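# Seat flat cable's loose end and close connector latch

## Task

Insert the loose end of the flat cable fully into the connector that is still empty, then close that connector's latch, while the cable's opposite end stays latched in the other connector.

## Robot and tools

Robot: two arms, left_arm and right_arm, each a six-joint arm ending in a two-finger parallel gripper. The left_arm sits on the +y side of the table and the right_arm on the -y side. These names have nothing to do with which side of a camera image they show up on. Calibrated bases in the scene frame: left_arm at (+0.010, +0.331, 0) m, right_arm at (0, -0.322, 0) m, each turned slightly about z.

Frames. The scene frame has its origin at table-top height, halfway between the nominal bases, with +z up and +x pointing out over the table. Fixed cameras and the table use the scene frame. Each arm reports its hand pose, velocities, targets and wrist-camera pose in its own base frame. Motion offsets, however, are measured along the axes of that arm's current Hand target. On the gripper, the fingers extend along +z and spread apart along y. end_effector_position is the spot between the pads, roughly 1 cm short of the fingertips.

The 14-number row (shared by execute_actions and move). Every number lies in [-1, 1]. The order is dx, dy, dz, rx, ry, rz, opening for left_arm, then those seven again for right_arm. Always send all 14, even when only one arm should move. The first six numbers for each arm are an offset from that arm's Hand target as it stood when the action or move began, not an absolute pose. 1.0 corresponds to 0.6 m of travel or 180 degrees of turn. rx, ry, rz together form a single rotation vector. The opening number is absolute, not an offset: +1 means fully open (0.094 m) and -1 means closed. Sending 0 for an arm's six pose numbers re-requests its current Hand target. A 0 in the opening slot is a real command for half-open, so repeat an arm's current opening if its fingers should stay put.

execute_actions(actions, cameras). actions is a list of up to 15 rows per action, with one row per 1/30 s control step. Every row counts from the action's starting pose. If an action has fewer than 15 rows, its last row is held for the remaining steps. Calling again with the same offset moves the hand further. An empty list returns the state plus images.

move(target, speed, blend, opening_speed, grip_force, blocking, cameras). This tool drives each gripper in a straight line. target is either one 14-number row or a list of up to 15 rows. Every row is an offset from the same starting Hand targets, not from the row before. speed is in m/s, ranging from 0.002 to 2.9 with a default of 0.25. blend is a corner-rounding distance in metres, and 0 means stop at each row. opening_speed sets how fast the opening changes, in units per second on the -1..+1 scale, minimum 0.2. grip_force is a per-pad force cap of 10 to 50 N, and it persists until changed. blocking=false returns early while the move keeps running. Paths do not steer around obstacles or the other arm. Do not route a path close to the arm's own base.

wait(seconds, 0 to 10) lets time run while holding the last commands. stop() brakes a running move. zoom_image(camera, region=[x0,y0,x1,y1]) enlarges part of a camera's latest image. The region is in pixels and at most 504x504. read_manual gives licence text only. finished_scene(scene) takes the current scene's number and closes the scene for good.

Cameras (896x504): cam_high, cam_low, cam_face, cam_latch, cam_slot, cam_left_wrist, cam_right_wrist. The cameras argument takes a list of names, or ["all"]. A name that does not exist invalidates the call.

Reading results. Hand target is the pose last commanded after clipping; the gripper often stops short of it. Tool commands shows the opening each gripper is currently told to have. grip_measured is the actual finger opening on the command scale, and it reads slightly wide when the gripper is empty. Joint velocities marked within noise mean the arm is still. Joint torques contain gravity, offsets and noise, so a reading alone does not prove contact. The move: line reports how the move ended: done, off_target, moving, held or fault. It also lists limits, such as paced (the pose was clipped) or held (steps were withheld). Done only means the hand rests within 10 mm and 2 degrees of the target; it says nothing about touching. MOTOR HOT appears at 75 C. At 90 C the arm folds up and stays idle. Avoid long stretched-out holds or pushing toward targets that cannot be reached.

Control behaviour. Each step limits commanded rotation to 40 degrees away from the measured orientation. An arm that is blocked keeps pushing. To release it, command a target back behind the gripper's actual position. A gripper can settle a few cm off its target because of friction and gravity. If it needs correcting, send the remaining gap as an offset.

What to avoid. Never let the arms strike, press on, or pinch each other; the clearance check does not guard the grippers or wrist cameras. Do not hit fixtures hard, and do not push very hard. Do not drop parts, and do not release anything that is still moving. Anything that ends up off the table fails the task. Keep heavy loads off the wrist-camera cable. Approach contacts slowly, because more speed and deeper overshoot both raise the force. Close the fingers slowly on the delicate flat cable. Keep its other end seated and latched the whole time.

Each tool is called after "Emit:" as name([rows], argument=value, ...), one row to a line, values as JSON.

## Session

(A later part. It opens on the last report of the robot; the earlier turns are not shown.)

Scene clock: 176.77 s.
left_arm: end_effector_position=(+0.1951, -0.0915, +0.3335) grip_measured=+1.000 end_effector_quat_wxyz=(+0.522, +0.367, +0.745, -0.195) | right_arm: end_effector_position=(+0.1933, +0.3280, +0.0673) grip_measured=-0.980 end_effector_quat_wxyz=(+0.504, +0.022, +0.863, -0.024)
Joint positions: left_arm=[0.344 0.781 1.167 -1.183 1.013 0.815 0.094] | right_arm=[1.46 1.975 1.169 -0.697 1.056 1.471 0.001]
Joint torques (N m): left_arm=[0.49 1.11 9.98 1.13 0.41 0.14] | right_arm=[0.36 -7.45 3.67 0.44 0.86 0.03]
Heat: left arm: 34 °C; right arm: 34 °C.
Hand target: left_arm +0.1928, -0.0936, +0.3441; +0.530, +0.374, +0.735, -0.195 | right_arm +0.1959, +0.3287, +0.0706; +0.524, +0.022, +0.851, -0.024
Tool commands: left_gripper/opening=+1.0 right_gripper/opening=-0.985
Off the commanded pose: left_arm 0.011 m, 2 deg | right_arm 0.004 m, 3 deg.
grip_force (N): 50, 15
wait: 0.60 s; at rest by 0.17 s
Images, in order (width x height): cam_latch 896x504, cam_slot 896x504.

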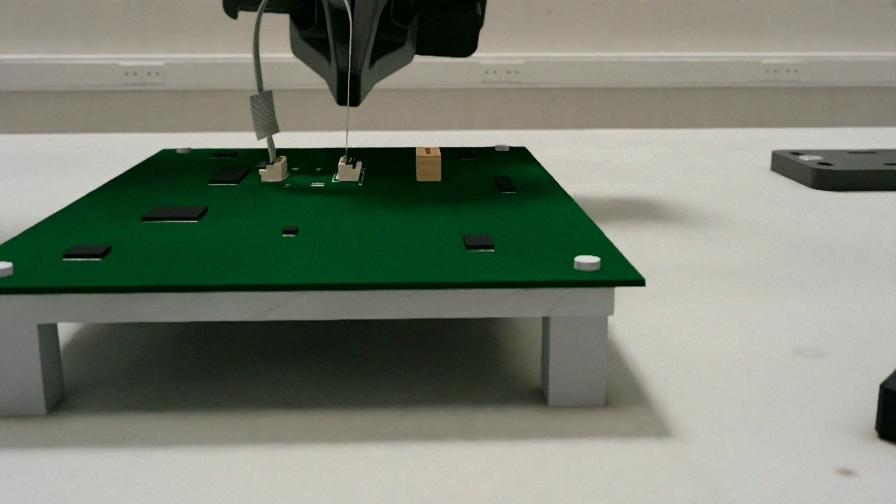

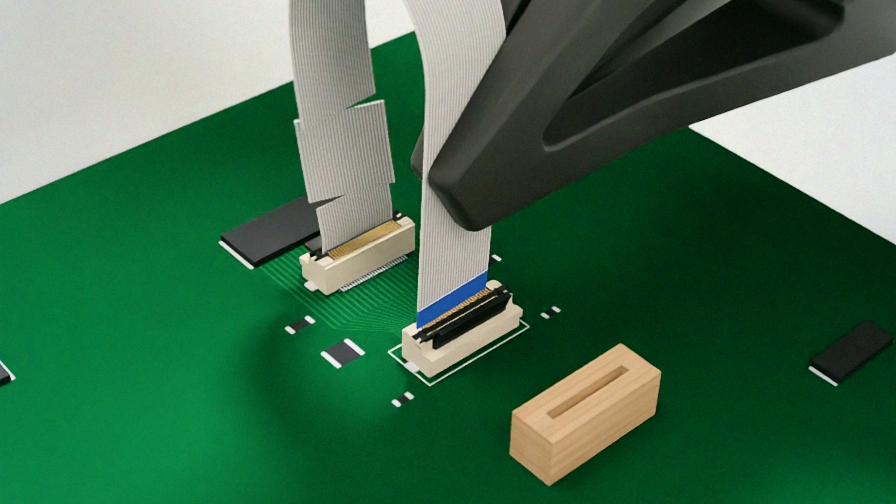

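Emit:
move(target=[0,0,0,0,0,0,1, -0.0007,0.0056,-0.0063,-0.0045,-0.0031,0.0012,-0.985], speed=0.03)

Emit:
wait(seconds=0.6, cameras=["cam_latch","cam_slot"])

Emit:
zoom_image(camera="cam_latch", region=[320, 125, 380, 185])

Emit:
zoom_image(camera="cam_slot", region=[385, 225, 545, 385])

Scene clock: 183.90 s.
left_arm: end_effector_position=(+0.1951, -0.0915, +0.3335) grip_measured=+1.000 end_effector_quat_wxyz=(+0.522, +0.367, +0.745, -0.195) | right_arm: end_effector_position=(+0.1910, +0.3298, +0.0693) grip_measured=-0.980 end_effector_quat_wxyz=(+0.509, +0.017, +0.860, -0.022)
Joint positions: left_arm=[0.344 0.781 1.167 -1.183 1.013 0.815 0.094] | right_arm=[1.47 1.975 1.169 -0.697 1.068 1.471 0.001]
Joint torques (N m): left_arm=[0.61 1.18 10.06 1.14 0.41 0.13] | right_arm=[0.5 -7.51 3.74 0.51 0.82 0.03]
Heat: left arm: 34 °C; right arm: 34 °C.
Hand target: left_arm +0.1928, -0.0936, +0.3441; +0.530, +0.374, +0.735, -0.195 | right_arm +0.1930, +0.3323, +0.0726; +0.528, +0.020, +0.849, -0.017
Off the commanded pose: left_arm 0.011 m, 2 deg | right_arm 0.005 m, 3 deg.
grip_force (N): 50, 15
move: off_target (left_arm, right_arm)

Scene clock: 184.50 s.
left_arm: end_effector_position=(+0.1951, -0.0915, +0.3335) grip_measured=+1.000 end_effector_quat_wxyz=(+0.522, +0.367, +0.745, -0.195) | right_arm: end_effector_position=(+0.1911, +0.3297, +0.0694) grip_measured=-0.980 end_effector_quat_wxyz=(+0.509, +0.017, +0.860, -0.022)
Joint positions: left_arm=[0.344 0.781 1.167 -1.183 1.013 0.815 0.094] | right_arm=[1.47 1.975 1.169 -0.697 1.069 1.471 0.001]
Joint torques (N m): left_arm=[0.35 1.01 10.1 1.15 0.4 0.12] | right_arm=[0.5 -7.51 3.74 0.51 0.83 0.04]
Heat: left arm: 34 °C; right arm: 34 °C.
Hand target: left_arm +0.1928, -0.0936, +0.3441; +0.530, +0.374, +0.735, -0.195 | right_arm +0.1930, +0.3323, +0.0726; +0.528, +0.020, +0.849, -0.017
Tool commands: left_gripper/opening=+1.0 right_gripper/opening=-0.985
Off the commanded pose: left_arm 0.011 m, 2 deg | right_arm 0.005 m, 3 deg.
grip_force (N): 50, 15
wait: 0.60 s; at rest by 0.17 s
Images, in order (width x height): cam_latch 896x504, cam_slot 896x504.

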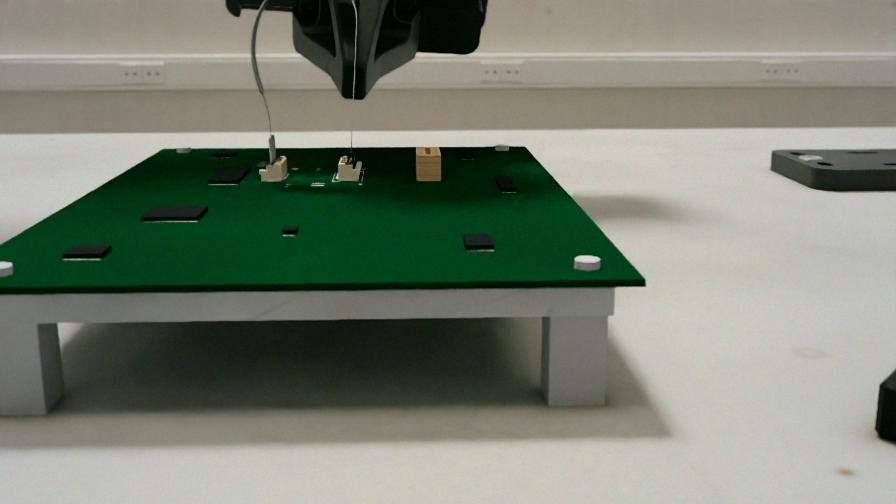

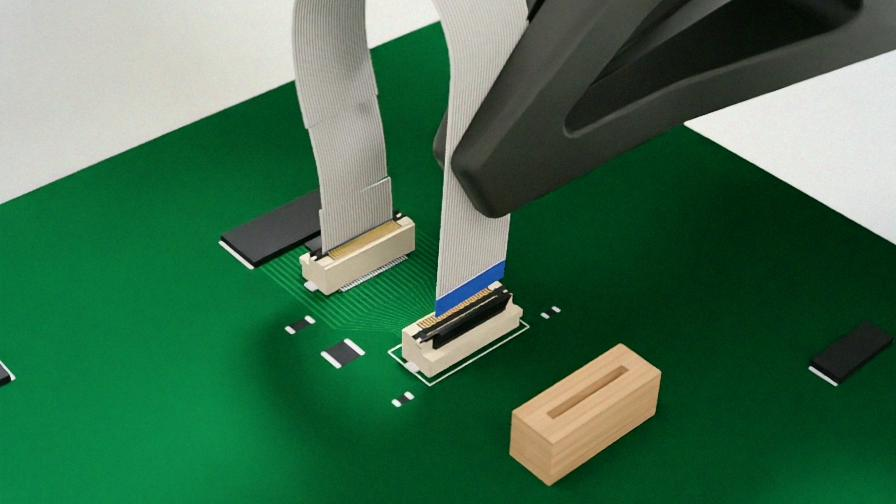

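Scaled by 8.400 from the camera's 896x504 image, which has a finer 1280x720 frame.

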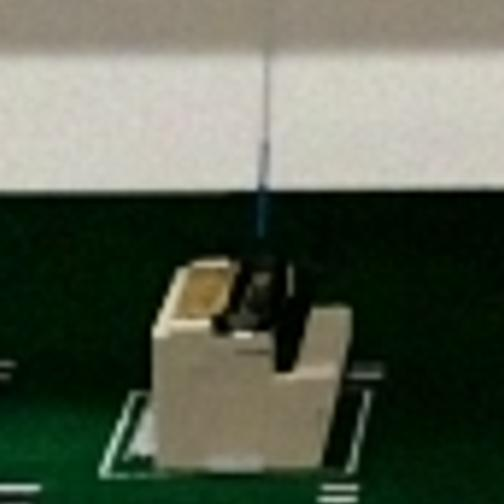

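Scaled by 3.150 from the camera's 896x504 image, which has a finer 1280x720 frame.

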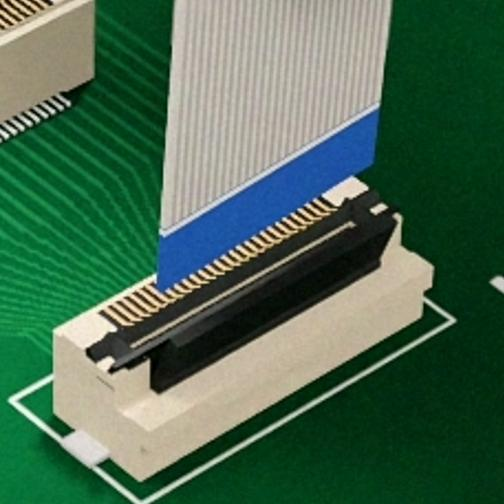

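Emit:
move(target=[0,0,0,0,0,0,1, -0.0056,-0.0037,0.0103,0.0046,0.0002,0.0051,-0.985], speed=0.03)

Emit:
wait(seconds=0.6, cameras=["cam_latch","cam_slot"])

Emit:
zoom_image(camera="cam_latch", region=[320, 125, 380, 185])

Emit:
zoom_image(camera="cam_slot", region=[385, 225, 545, 385])

Scene clock: 188.53 s.
left_arm: end_effector_position=(+0.1951, -0.0915, +0.3335) grip_measured=+1.000 end_effector_quat_wxyz=(+0.522, +0.367, +0.745, -0.195) | right_arm: end_effector_position=(+0.1933, +0.3293, +0.0694) grip_measured=-0.980 end_effector_quat_wxyz=(+0.509, +0.021, +0.860, -0.021)
Joint positions: left_arm=[0.344 0.781 1.167 -1.183 1.013 0.815 0.094] | right_arm=[1.464 1.975 1.169 -0.692 1.069 1.471 0.001]
Joint torques (N m): left_arm=[0.57 1.22 9.99 1.17 0.41 0.14] | right_arm=[-0.68 -7.54 3.82 0.52 0.82 0.04]
Heat: left arm: 34 °C; right arm: 33 °C.
Hand target: left_arm +0.1928, -0.0936, +0.3441; +0.530, +0.374, +0.735, -0.195 | right_arm +0.1999, +0.3297, +0.0729; +0.528, +0.031, +0.849, -0.019
Off the commanded pose: left_arm 0.011 m, 2 deg | right_arm 0.007 m, 3 deg.
grip_force (N): 50, 15
move: off_target (left_arm, right_arm)

Scene clock: 189.13 s.
left_arm: end_effector_position=(+0.1951, -0.0915, +0.3335) grip_measured=+1.000 end_effector_quat_wxyz=(+0.522, +0.367, +0.745, -0.195) | right_arm: end_effector_position=(+0.1933, +0.3294, +0.0694) grip_measured=-0.980 end_effector_quat_wxyz=(+0.509, +0.021, +0.860, -0.021)
Joint positions: left_arm=[0.344 0.781 1.167 -1.183 1.013 0.815 0.094] | right_arm=[1.464 1.975 1.169 -0.691 1.069 1.471 0.001]
Joint torques (N m): left_arm=[0.68 1.07 9.96 1.16 0.38 0.13] | right_arm=[-0.69 -7.54 3.84 0.52 0.82 0.03]
Heat: left arm: 34 °C; right arm: 33 °C.
Hand target: left_arm +0.1928, -0.0936, +0.3441; +0.530, +0.374, +0.735, -0.195 | right_arm +0.1999, +0.3297, +0.0729; +0.528, +0.031, +0.849, -0.019
Tool commands: left_gripper/opening=+1.0 right_gripper/opening=-0.985
Off the commanded pose: left_arm 0.011 m, 2 deg | right_arm 0.007 m, 3 deg.
grip_force (N): 50, 15
wait: 0.60 s; at rest by 0.17 s
Images, in order (width x height): cam_latch 896x504, cam_slot 896x504.

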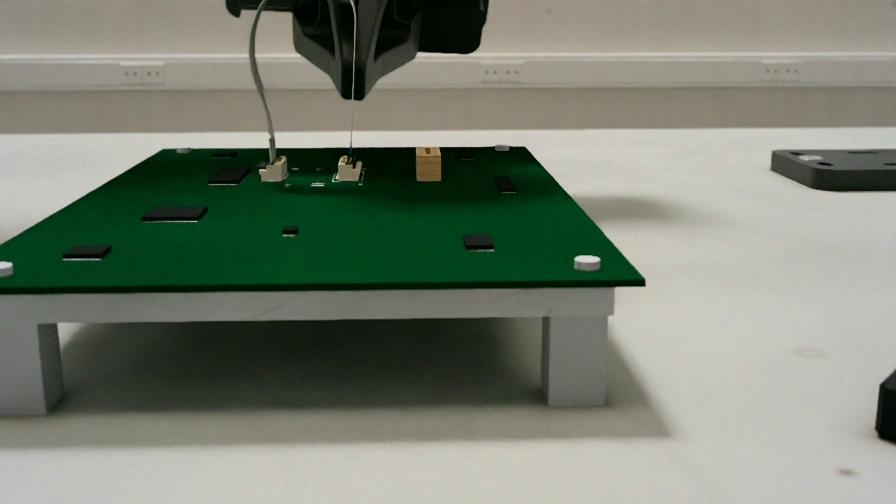

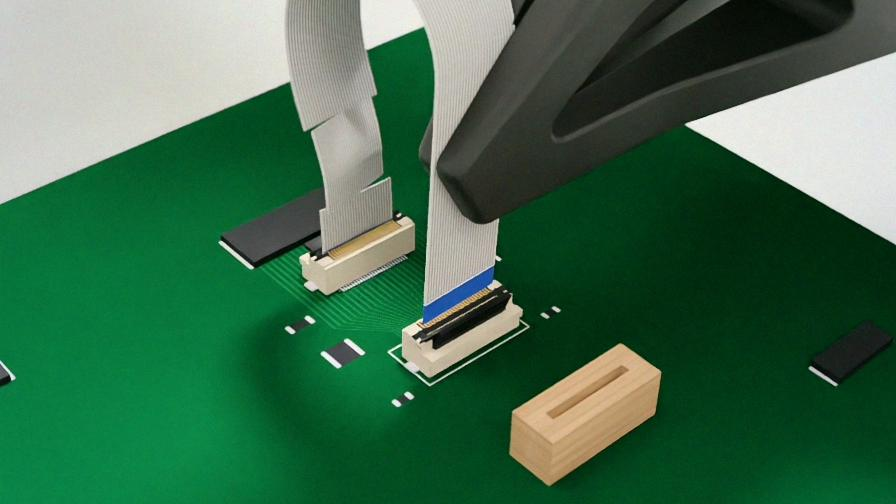

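Scaled by 8.400 from the camera's 896x504 image, which has a finer 1280x720 frame.

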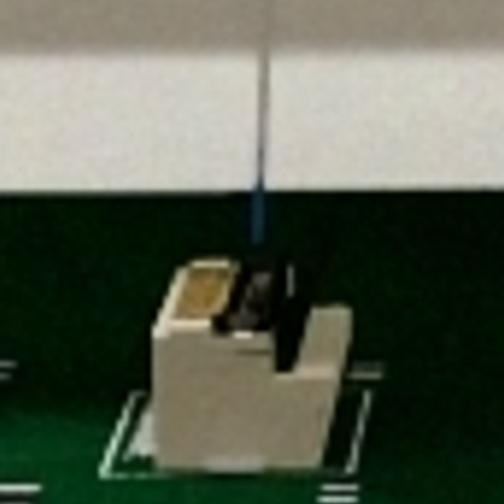

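Scaled by 3.150 from the camera's 896x504 image, which has a finer 1280x720 frame.

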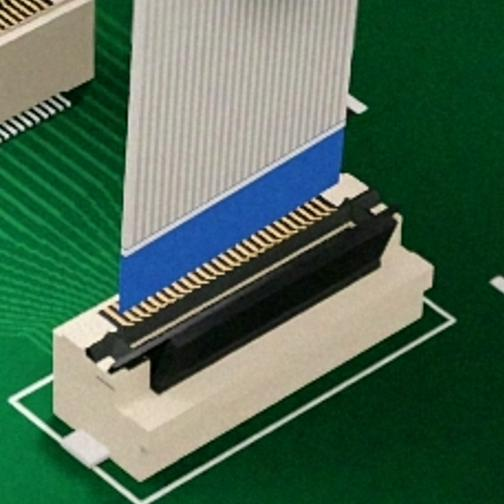

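Emit:
move([
  [0,0,0,0,0,0,1, 0.0071,0.0007,0.0014,-0.0001,0.0086,0.0003,-0.985],
  [0,0,0,0,0,0,1, 0.0120,0.0001,0.0043,0.0014,0.0084,-0.0028,-0.985],
], blend=0.0005, speed=0.03)

Emit:
wait(seconds=0.6, cameras=["cam_latch","cam_slot"])

Emit:
zoom_image(camera="cam_latch", region=[320, 125, 380, 185])

Emit:
zoom_image(camera="cam_slot", region=[385, 225, 545, 385])

Scene clock: 194.07 s.
left_arm: end_effector_position=(+0.1951, -0.0915, +0.3335) grip_measured=+1.000 end_effector_quat_wxyz=(+0.522, +0.367, +0.745, -0.195) | right_arm: end_effector_position=(+0.1934, +0.3296, +0.0662) grip_measured=-0.980 end_effector_quat_wxyz=(+0.504, +0.021, +0.863, -0.022)
Joint positions: left_arm=[0.344 0.781 1.167 -1.183 1.013 0.815 0.094] | right_arm=[1.461 1.979 1.169 -0.686 1.057 1.467 0.001]
Joint torques (N m): left_arm=[0.51 1.11 10.02 1.15 0.44 0.16] | right_arm=[-0.77 -7.02 3.9 0.51 0.7 0.02]
Heat: left arm: 34 °C; right arm: 33 °C.
Hand target: left_arm +0.1928, -0.0936, +0.3441; +0.530, +0.374, +0.735, -0.195 | right_arm +0.1990, +0.3298, +0.0652; +0.516, +0.028, +0.856, -0.023
Off the commanded pose: left_arm 0.011 m, 2 deg | right_arm 0.006 m, 2 deg.
grip_force (N): 50, 15
move: off_target (left_arm)

Scene clock: 194.67 s.
left_arm: end_effector_position=(+0.1951, -0.0915, +0.3335) grip_measured=+1.000 end_effector_quat_wxyz=(+0.522, +0.367, +0.745, -0.195) | right_arm: end_effector_position=(+0.1934, +0.3297, +0.0662) grip_measured=-0.980 end_effector_quat_wxyz=(+0.504, +0.021, +0.863, -0.022)
Joint positions: left_arm=[0.344 0.781 1.167 -1.183 1.013 0.815 0.094] | right_arm=[1.461 1.979 1.169 -0.686 1.057 1.467 0.001]
Joint torques (N m): left_arm=[0.66 1.13 10.11 1.13 0.43 0.12] | right_arm=[-0.77 -7.02 3.9 0.51 0.69 0.03]
Heat: left arm: 34 °C; right arm: 33 °C.
Hand target: left_arm +0.1928, -0.0936, +0.3441; +0.530, +0.374, +0.735, -0.195 | right_arm +0.1990, +0.3298, +0.0652; +0.516, +0.028, +0.856, -0.023
Tool commands: left_gripper/opening=+1.0 right_gripper/opening=-0.985
Off the commanded pose: left_arm 0.011 m, 2 deg | right_arm 0.006 m, 2 deg.
grip_force (N): 50, 15
wait: 0.60 s; at rest by 0.17 s
Images, in order (width x height): cam_latch 896x504, cam_slot 896x504.

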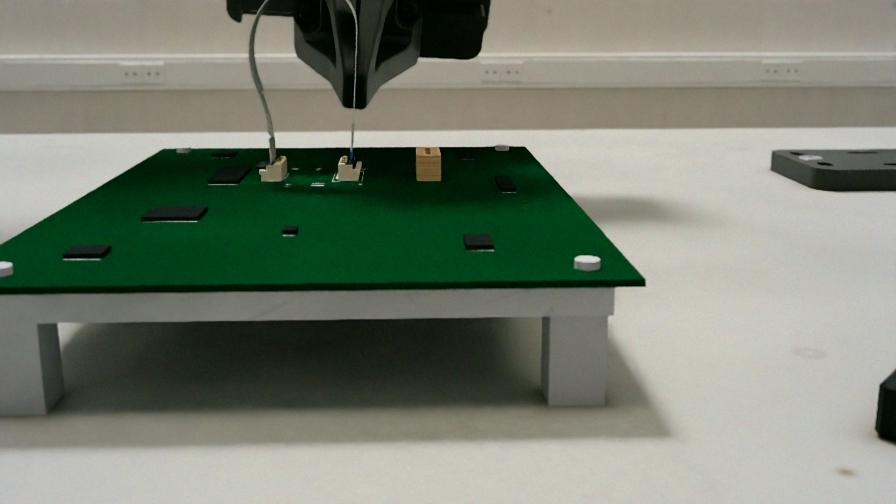

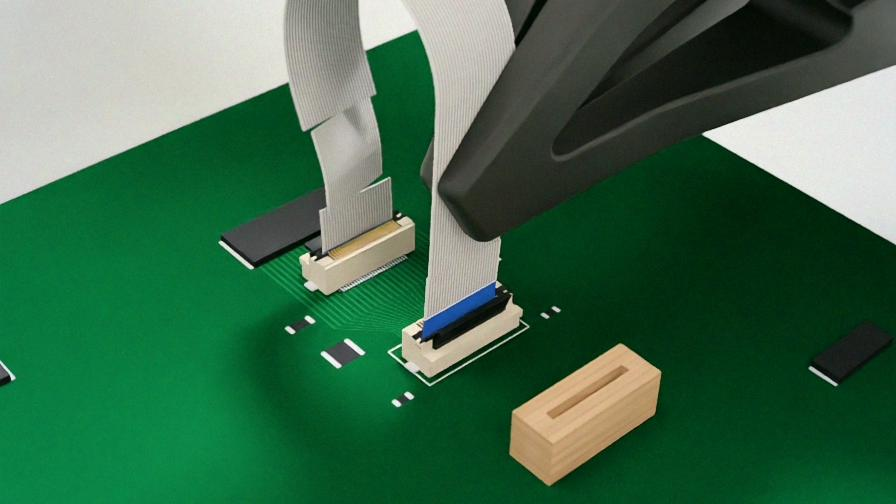

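Scaled by 8.400 from the camera's 896x504 image, which has a finer 1280x720 frame.

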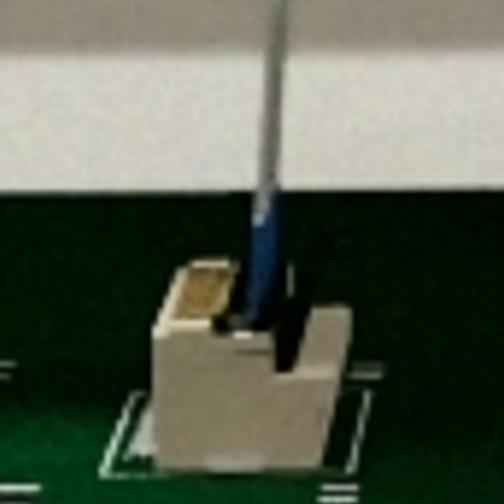

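Scaled by 3.150 from the camera's 896x504 image, which has a finer 1280x720 frame.

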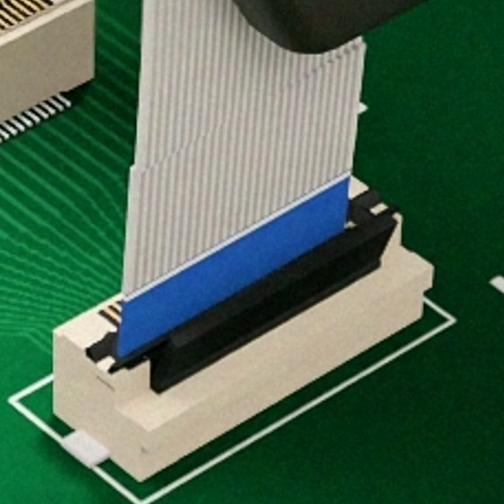

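Emit:
move(target=[0,0,0,0,0,0,1, 0.0043,0.0047,-0.0082,-0.0045,-0.0001,-0.0024,-0.985], speed=0.03)

Emit:
wait(seconds=0.6, cameras=["cam_latch","cam_slot"])

Emit:
zoom_image(camera="cam_slot", region=[385, 225, 545, 385])

Emit:
zoom_image(camera="cam_latch", region=[320, 125, 380, 185])

Scene clock: 199.10 s.
left_arm: end_effector_position=(+0.1951, -0.0915, +0.3335) grip_measured=+1.000 end_effector_quat_wxyz=(+0.522, +0.367, +0.745, -0.195) | right_arm: end_effector_position=(+0.1930, +0.3300, +0.0662) grip_measured=-0.980 end_effector_quat_wxyz=(+0.504, +0.021, +0.863, -0.021)
Joint positions: left_arm=[0.344 0.781 1.167 -1.183 1.013 0.815 0.094] | right_arm=[1.462 1.979 1.169 -0.685 1.057 1.466 0.001]
Joint torques (N m): left_arm=[0.49 1.24 10.14 1.17 0.37 0.14] | right_arm=[0.49 -6.98 3.93 0.51 0.7 0.02]
Heat: left arm: 34 °C; right arm: 33 °C.
Hand target: left_arm +0.1928, -0.0936, +0.3441; +0.530, +0.374, +0.735, -0.195 | right_arm +0.1938, +0.3330, +0.0652; +0.517, +0.021, +0.856, -0.019
Off the commanded pose: left_arm 0.011 m, 2 deg | right_arm 0.003 m, 2 deg.
grip_force (N): 50, 15
move: off_target (left_arm)

Scene clock: 199.70 s.
left_arm: end_effector_position=(+0.1951, -0.0915, +0.3335) grip_measured=+1.000 end_effector_quat_wxyz=(+0.522, +0.367, +0.745, -0.195) | right_arm: end_effector_position=(+0.1930, +0.3300, +0.0662) grip_measured=-0.980 end_effector_quat_wxyz=(+0.504, +0.021, +0.863, -0.021)
Joint positions: left_arm=[0.344 0.781 1.167 -1.183 1.013 0.815 0.094] | right_arm=[1.462 1.979 1.169 -0.685 1.057 1.466 0.001]
Joint torques (N m): left_arm=[0.49 1.13 10.09 1.14 0.43 0.12] | right_arm=[0.49 -6.98 3.93 0.52 0.7 0.03]
Heat: left arm: 34 °C; right arm: 33 °C.
Hand target: left_arm +0.1928, -0.0936, +0.3441; +0.530, +0.374, +0.735, -0.195 | right_arm +0.1938, +0.3330, +0.0652; +0.517, +0.021, +0.856, -0.019
Tool commands: left_gripper/opening=+1.0 right_gripper/opening=-0.985
Off the commanded pose: left_arm 0.011 m, 2 deg | right_arm 0.003 m, 2 deg.
grip_force (N): 50, 15
wait: 0.60 s; at rest by 0.17 s
Images, in order (width x height): cam_latch 896x504, cam_slot 896x504.

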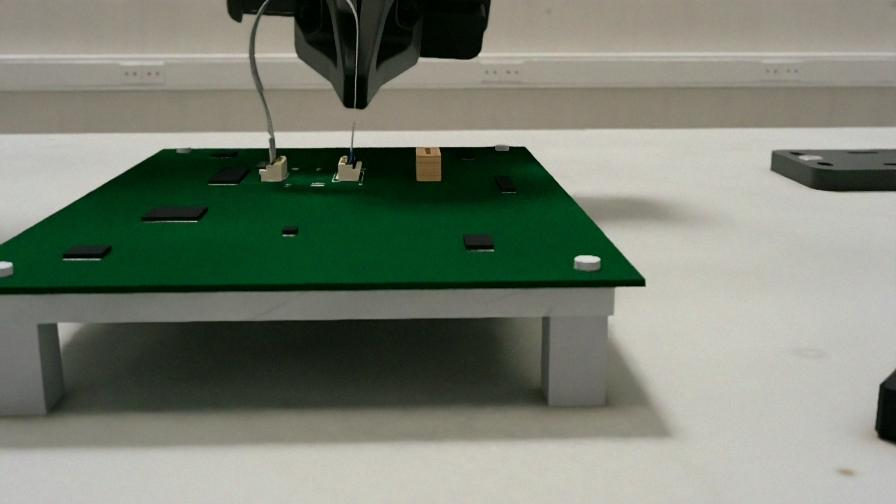

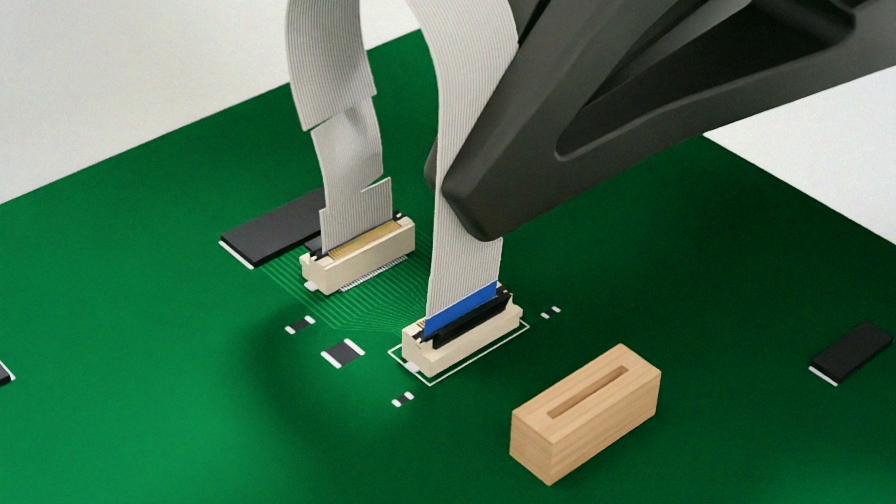

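Scaled by 3.150 from the camera's 896x504 image, which has a finer 1280x720 frame.

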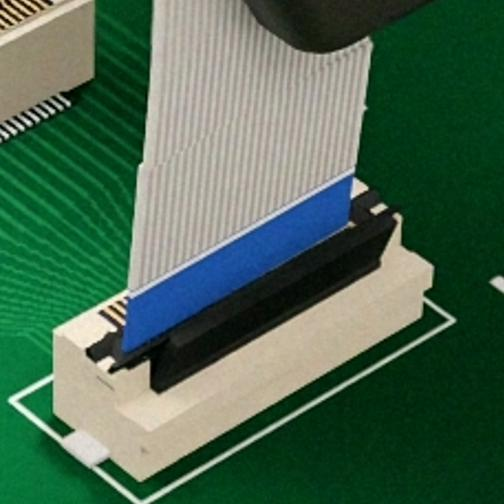

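Scaled by 8.400 from the camera's 896x504 image, which has a finer 1280x720 frame.

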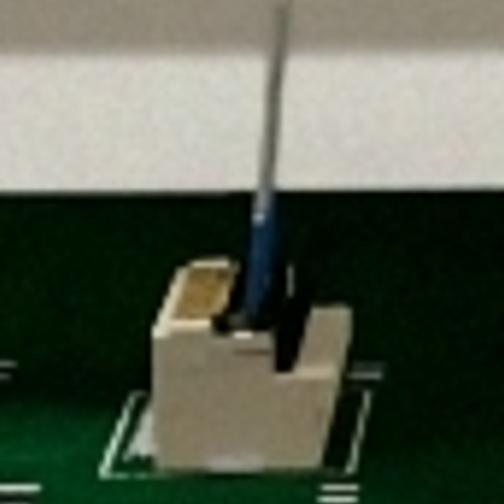

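Emit:
move([
  [0,0,0,0,0,0,1, 0.0008,0.0009,-0.0015,-0.0008,0,-0.0004,-0.985],
  [0,0,0,0,0,0,1, 0.0061,0.0002,0.0017,0.0009,-0.0002,-0.0038,-0.985],
], blend=0.0002, speed=0.02)

Emit:
wait(seconds=0.6, cameras=["cam_latch","cam_slot"])

Emit:
zoom_image(camera="cam_slot", region=[385, 225, 545, 385])

Emit:
zoom_image(camera="cam_latch", region=[320, 125, 380, 185])

Scene clock: 202.37 s.
left_arm: end_effector_position=(+0.1951, -0.0915, +0.3335) grip_measured=+1.000 end_effector_quat_wxyz=(+0.522, +0.367, +0.745, -0.195) | right_arm: end_effector_position=(+0.1919, +0.3299, +0.0622) grip_measured=-0.980 end_effector_quat_wxyz=(+0.505, +0.015, +0.863, -0.027)
Joint positions: left_arm=[0.344 0.781 1.167 -1.183 1.013 0.815 0.094] | right_arm=[1.466 1.993 1.169 -0.685 1.059 1.465 0.001]
Joint torques (N m): left_arm=[0.51 1.18 10.1 1.14 0.42 0.13] | right_arm=[0.44 -7.13 3.96 0.5 0.69 0.03]
Heat: left arm: 34 °C; right arm: 33 °C.
Hand target: left_arm +0.1928, -0.0936, +0.3441; +0.530, +0.374, +0.735, -0.195 | right_arm +0.1929, +0.3331, +0.0615; +0.517, +0.017, +0.856, -0.023
Off the commanded pose: left_arm 0.011 m, 2 deg | right_arm 0.003 m, 2 deg.
grip_force (N): 50, 15
move: off_target (left_arm)

Scene clock: 202.97 s.
left_arm: end_effector_position=(+0.1951, -0.0915, +0.3335) grip_measured=+1.000 end_effector_quat_wxyz=(+0.522, +0.367, +0.745, -0.195) | right_arm: end_effector_position=(+0.1919, +0.3299, +0.0622) grip_measured=-0.980 end_effector_quat_wxyz=(+0.505, +0.015, +0.863, -0.027)
Joint positions: left_arm=[0.344 0.781 1.167 -1.183 1.013 0.815 0.094] | right_arm=[1.466 1.993 1.169 -0.685 1.059 1.465 0.001]
Joint torques (N m): left_arm=[0.61 1.05 10.15 1.14 0.41 0.12] | right_arm=[0.44 -7.15 3.97 0.5 0.69 0.03]
Heat: left arm: 34 °C; right arm: 33 °C.
Hand target: left_arm +0.1928, -0.0936, +0.3441; +0.530, +0.374, +0.735, -0.195 | right_arm +0.1929, +0.3331, +0.0615; +0.517, +0.017, +0.856, -0.023
Tool commands: left_gripper/opening=+1.0 right_gripper/opening=-0.985
Off the commanded pose: left_arm 0.011 m, 2 deg | right_arm 0.003 m, 2 deg.
grip_force (N): 50, 15
wait: 0.60 s; at rest by 0.17 s
Images, in order (width x height): cam_latch 896x504, cam_slot 896x504.

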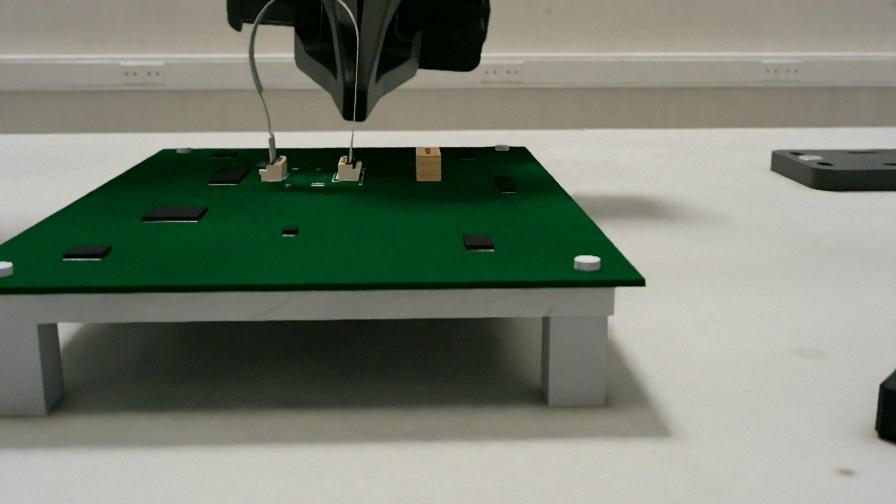

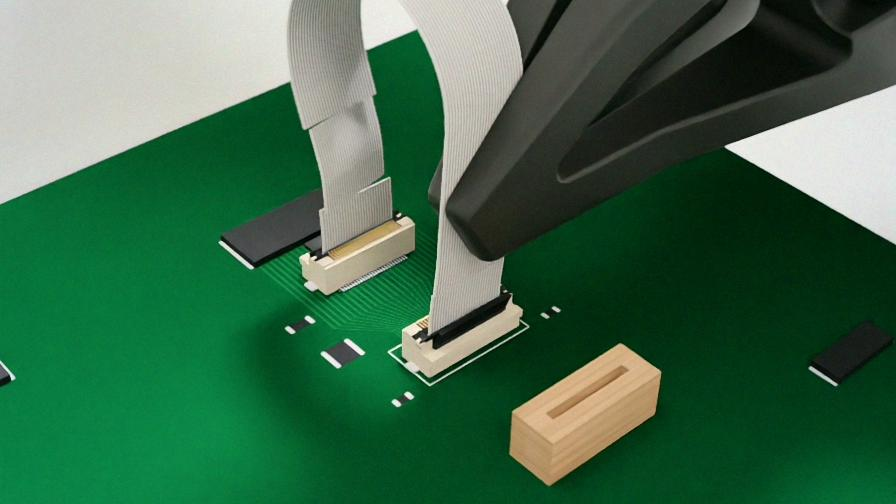

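Scaled by 3.150 from the camera's 896x504 image, which has a finer 1280x720 frame.

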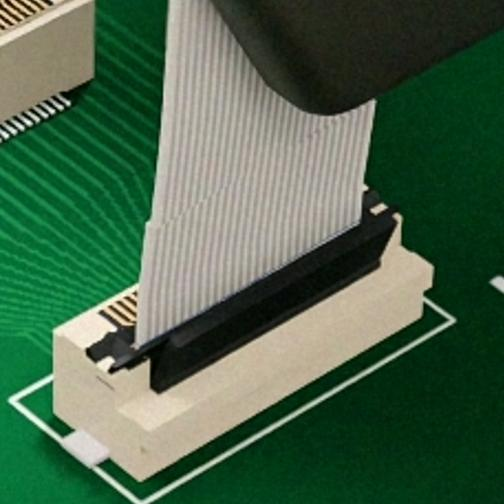

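Scaled by 8.400 from the camera's 896x504 image, which has a finer 1280x720 frame.

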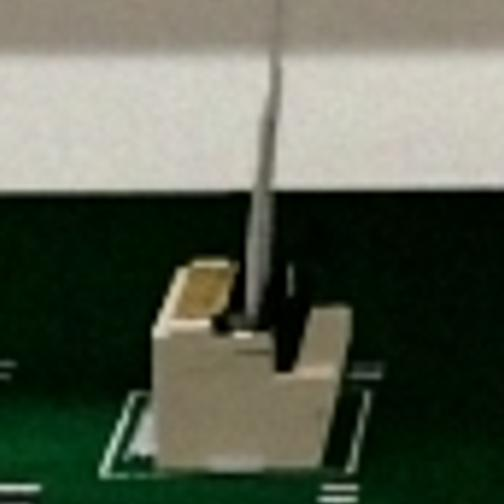

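Emit:
move(target=[0,0,0,0,0,0,1, 0.0035,-0.0004,0.0023,0.0012,-0.0001,-0.0023,-0.985], speed=0.02)

Emit:
wait(seconds=0.6, cameras=["cam_latch","cam_slot"])

Emit:
zoom_image(camera="cam_slot", region=[415, 285, 515, 355])

Emit:
zoom_image(camera="cam_slot", region=[345, 185, 545, 385])

Emit:
zoom_image(camera="cam_latch", region=[320, 125, 380, 185])

Scene clock: 205.77 s.
left_arm: end_effector_position=(+0.1951, -0.0915, +0.3335) grip_measured=+1.000 end_effector_quat_wxyz=(+0.522, +0.367, +0.745, -0.195) | right_arm: end_effector_position=(+0.1919, +0.3301, +0.0618) grip_measured=-0.980 end_effector_quat_wxyz=(+0.507, +0.013, +0.861, -0.028)
Joint positions: left_arm=[0.344 0.781 1.167 -1.183 1.013 0.815 0.094] | right_arm=[1.467 1.997 1.169 -0.684 1.065 1.463 0.001]
Joint torques (N m): left_arm=[0.28 1.17 10.04 1.14 0.42 0.14] | right_arm=[0.23 -6.86 3.95 0.49 0.64 0.03]
Heat: left arm: 34 °C; right arm: 33 °C.
Hand target: left_arm +0.1928, -0.0936, +0.3441; +0.530, +0.374, +0.735, -0.195 | right_arm +0.1931, +0.3328, +0.0590; +0.517, +0.015, +0.856, -0.026
Off the commanded pose: left_arm 0.011 m, 2 deg | right_arm 0.004 m, 1 deg.
grip_force (N): 50, 15
move: off_target (left_arm)

Scene clock: 206.37 s.
left_arm: end_effector_position=(+0.1951, -0.0915, +0.3335) grip_measured=+1.000 end_effector_quat_wxyz=(+0.522, +0.367, +0.745, -0.195) | right_arm: end_effector_position=(+0.1919, +0.3302, +0.0618) grip_measured=-0.980 end_effector_quat_wxyz=(+0.507, +0.013, +0.861, -0.028)
Joint positions: left_arm=[0.344 0.781 1.167 -1.183 1.013 0.815 0.094] | right_arm=[1.467 1.997 1.169 -0.684 1.065 1.463 0.001]
Joint torques (N m): left_arm=[0.5 1.16 10.13 1.15 0.4 0.15] | right_arm=[0.24 -6.84 3.96 0.49 0.63 0.03]
Heat: left arm: 34 °C; right arm: 33 °C.
Hand target: left_arm +0.1928, -0.0936, +0.3441; +0.530, +0.374, +0.735, -0.195 | right_arm +0.1931, +0.3329, +0.0590; +0.517, +0.015, +0.856, -0.026
Tool commands: left_gripper/opening=+1.0 right_gripper/opening=-0.985
Off the commanded pose: left_arm 0.011 m, 2 deg | right_arm 0.004 m, 1 deg.
grip_force (N): 50, 15
wait: 0.60 s; at rest by 0.17 s
Images, in order (width x height): cam_latch 896x504, cam_slot 896x504.

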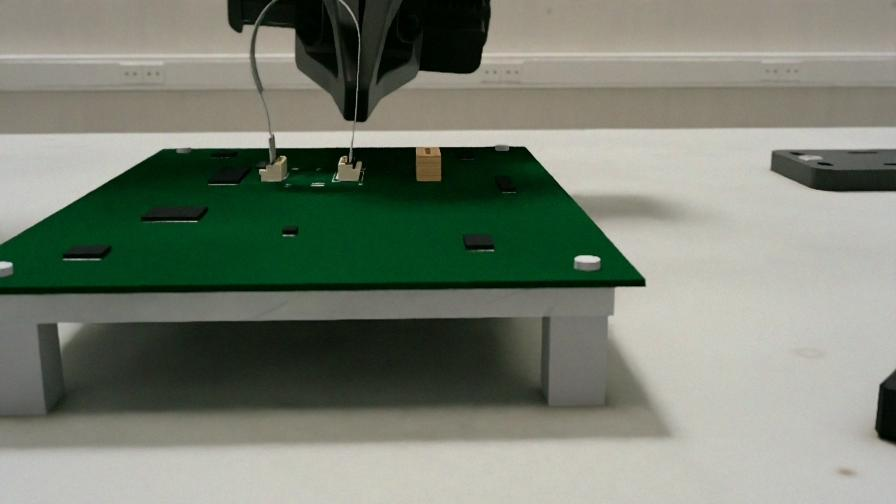

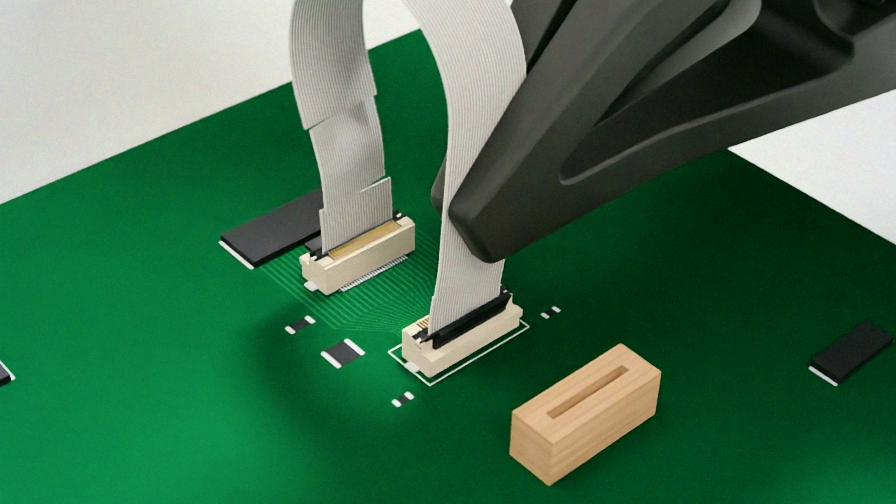

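Scaled by 5.040 from the camera's 896x504 image, which has a finer 1280x720 frame.

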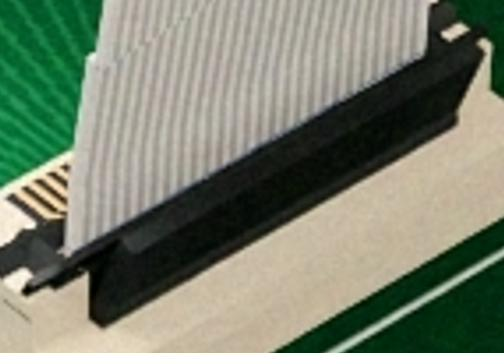

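Scaled by 2.520 from the camera's 896x504 image, which has a finer 1280x720 frame.

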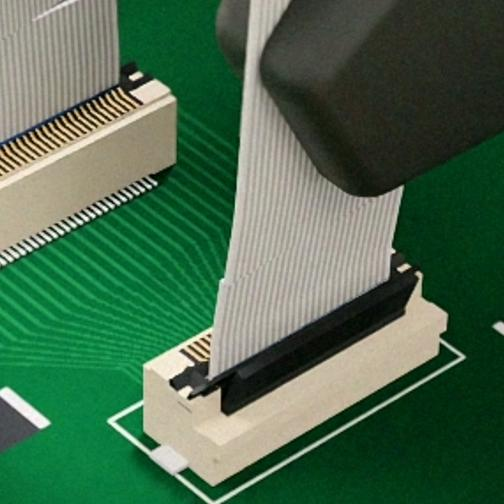

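Scaled by 8.400 from the camera's 896x504 image, which has a finer 1280x720 frame.

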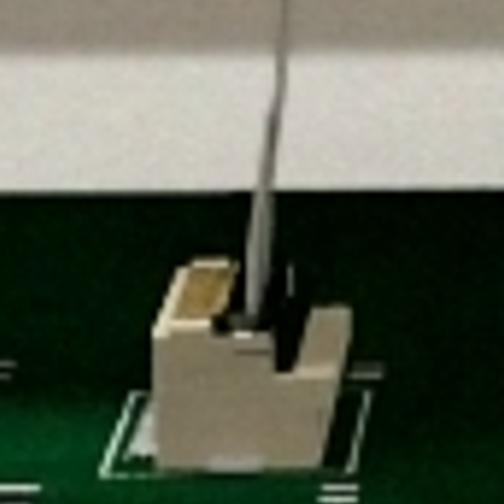

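Emit:
move(target=[0,0,0,0,0,0,1, 0.0052,-0.0006,0.0034,0.0018,-0.0002,-0.0034,-0.985], speed=0.02)

Emit:
move([
  [0,0,0,0,0,0,1, -0.0089,0.0010,-0.0055,-0.0030,0.0003,0.0056,-0.985],
  [0,0,0,0,0,0,1, -0.0089,0.0010,-0.0055,-0.0030,0.0003,0.0056,-0.80],
], speed=0.03, opening_speed=0.25)

Emit:
wait(seconds=0.8, cameras=["cam_latch","cam_slot","cam_face"])

Emit:
zoom_image(camera="cam_slot", region=[385, 225, 545, 385])

Emit:
zoom_image(camera="cam_latch", region=[320, 95, 410, 185])

Emit:
zoom_image(camera="cam_face", region=[470, 150, 590, 270])

Scene clock: 211.37 s.
left_arm: end_effector_position=(+0.1951, -0.0915, +0.3335) grip_measured=+1.000 end_effector_quat_wxyz=(+0.522, +0.367, +0.745, -0.195) | right_arm: end_effector_position=(+0.1918, +0.3310, +0.0613) grip_measured=-0.980 end_effector_quat_wxyz=(+0.512, +0.010, +0.858, -0.029)
Joint positions: left_arm=[0.344 0.781 1.167 -1.183 1.013 0.815 0.094] | right_arm=[1.471 2.004 1.169 -0.679 1.077 1.461 0.001]
Joint torques (N m): left_arm=[0.5 1.07 9.99 1.09 0.38 0.14] | right_arm=[-0.14 -6.56 3.96 0.45 0.55 0.03]
Heat: left arm: 34 °C; right arm: 33 °C.
Hand target: left_arm +0.1928, -0.0936, +0.3441; +0.530, +0.374, +0.735, -0.195 | right_arm +0.1934, +0.3324, +0.0554; +0.517, +0.012, +0.855, -0.031
Off the commanded pose: left_arm 0.011 m, 2 deg | right_arm 0.006 m, 1 deg.
grip_force (N): 50, 15
move: off_target (left_arm)

Scene clock: 213.03 s.
left_arm: end_effector_position=(+0.1951, -0.0915, +0.3335) grip_measured=+1.000 end_effector_quat_wxyz=(+0.522, +0.367, +0.745, -0.195) | right_arm: end_effector_position=(+0.1902, +0.3313, +0.0584) grip_measured=-0.802 end_effector_quat_wxyz=(+0.504, +0.010, +0.863, -0.028)
Joint positions: left_arm=[0.344 0.781 1.167 -1.183 1.013 0.815 0.094] | right_arm=[1.471 2.004 1.169 -0.679 1.058 1.461 0.009]
Joint torques (N m): left_arm=[0.44 0.98 9.99 1.16 0.41 0.14] | right_arm=[-0.06 -7.99 3.92 0.44 0.7 0.05]
Heat: left arm: 34 °C; right arm: 33 °C.
Hand target: left_arm +0.1928, -0.0936, +0.3441; +0.530, +0.374, +0.735, -0.195 | right_arm +0.1930, +0.3333, +0.0616; +0.517, +0.017, +0.856, -0.023
Off the commanded pose: left_arm 0.011 m, 2 deg | right_arm 0.005 m, 2 deg.
grip_force (N): 50, 15
move: off_target (left_arm)

Scene clock: 213.83 s.
left_arm: end_effector_position=(+0.1951, -0.0915, +0.3335) grip_measured=+1.000 end_effector_quat_wxyz=(+0.522, +0.367, +0.745, -0.195) | right_arm: end_effector_position=(+0.1902, +0.3313, +0.0584) grip_measured=-0.802 end_effector_quat_wxyz=(+0.504, +0.010, +0.863, -0.028)
Joint positions: left_arm=[0.344 0.781 1.167 -1.183 1.013 0.815 0.094] | right_arm=[1.471 2.004 1.169 -0.679 1.058 1.461 0.009]
Joint torques (N m): left_arm=[0.62 1.13 10.22 1.14 0.4 0.15] | right_arm=[-0.06 -8.01 3.93 0.44 0.69 0.06]
Heat: left arm: 34 °C; right arm: 33 °C.
Hand target: left_arm +0.1928, -0.0936, +0.3441; +0.530, +0.374, +0.735, -0.195 | right_arm +0.1930, +0.3333, +0.0616; +0.517, +0.017, +0.856, -0.023
Tool commands: left_gripper/opening=+1.0 right_gripper/opening=-0.8
Off the commanded pose: left_arm 0.011 m, 2 deg | right_arm 0.005 m, 2 deg.
grip_force (N): 50, 15
wait: 0.80 s; at rest by 0.17 s
Images, in order (width x height): cam_face 896x504, cam_latch 896x504, cam_slot 896x504.

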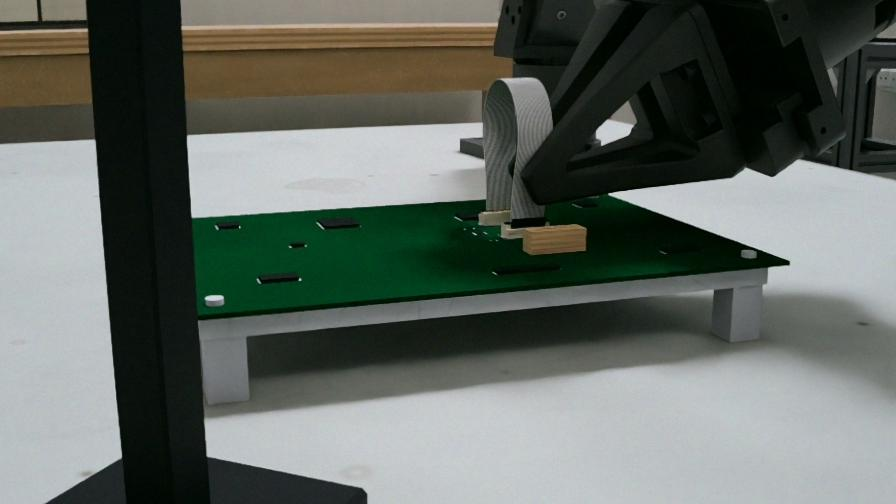

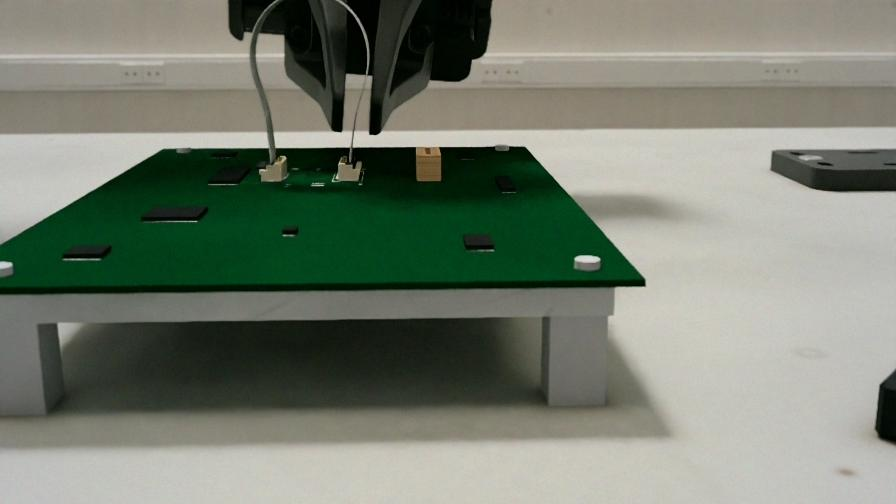

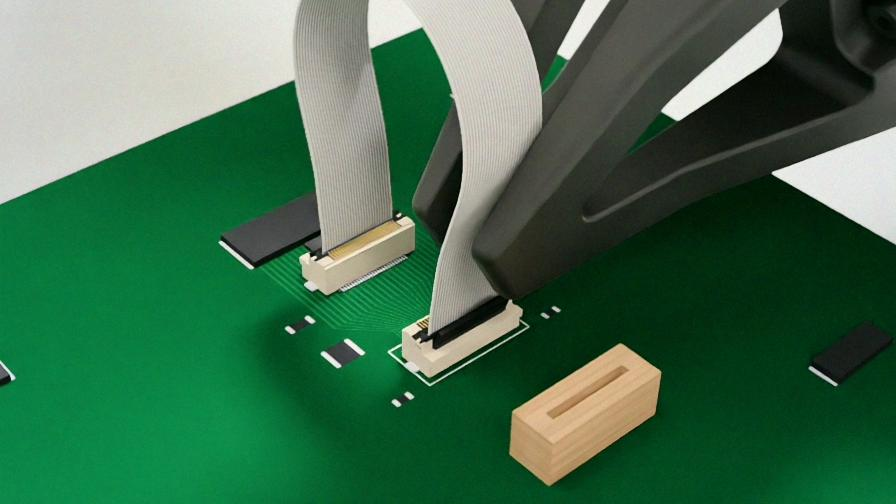

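Scaled by 3.150 from the camera's 896x504 image, which has a finer 1280x720 frame.

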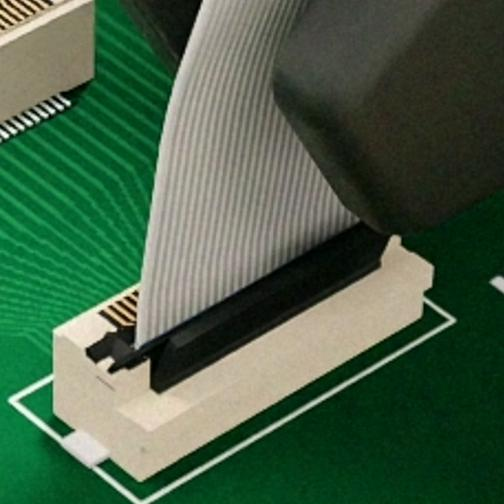

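Scaled by 5.600 from the camera's 896x504 image, which has a finer 1280x720 frame.

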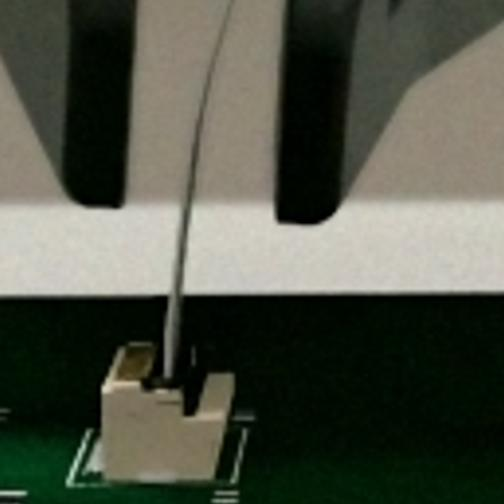

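Scaled by 4.200 from the camera's 896x504 image, which has a finer 1280x720 frame.

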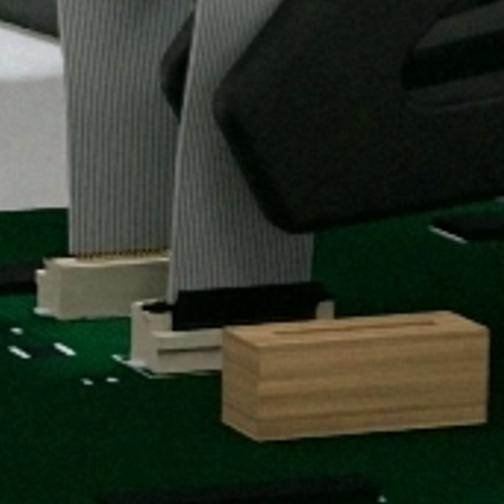

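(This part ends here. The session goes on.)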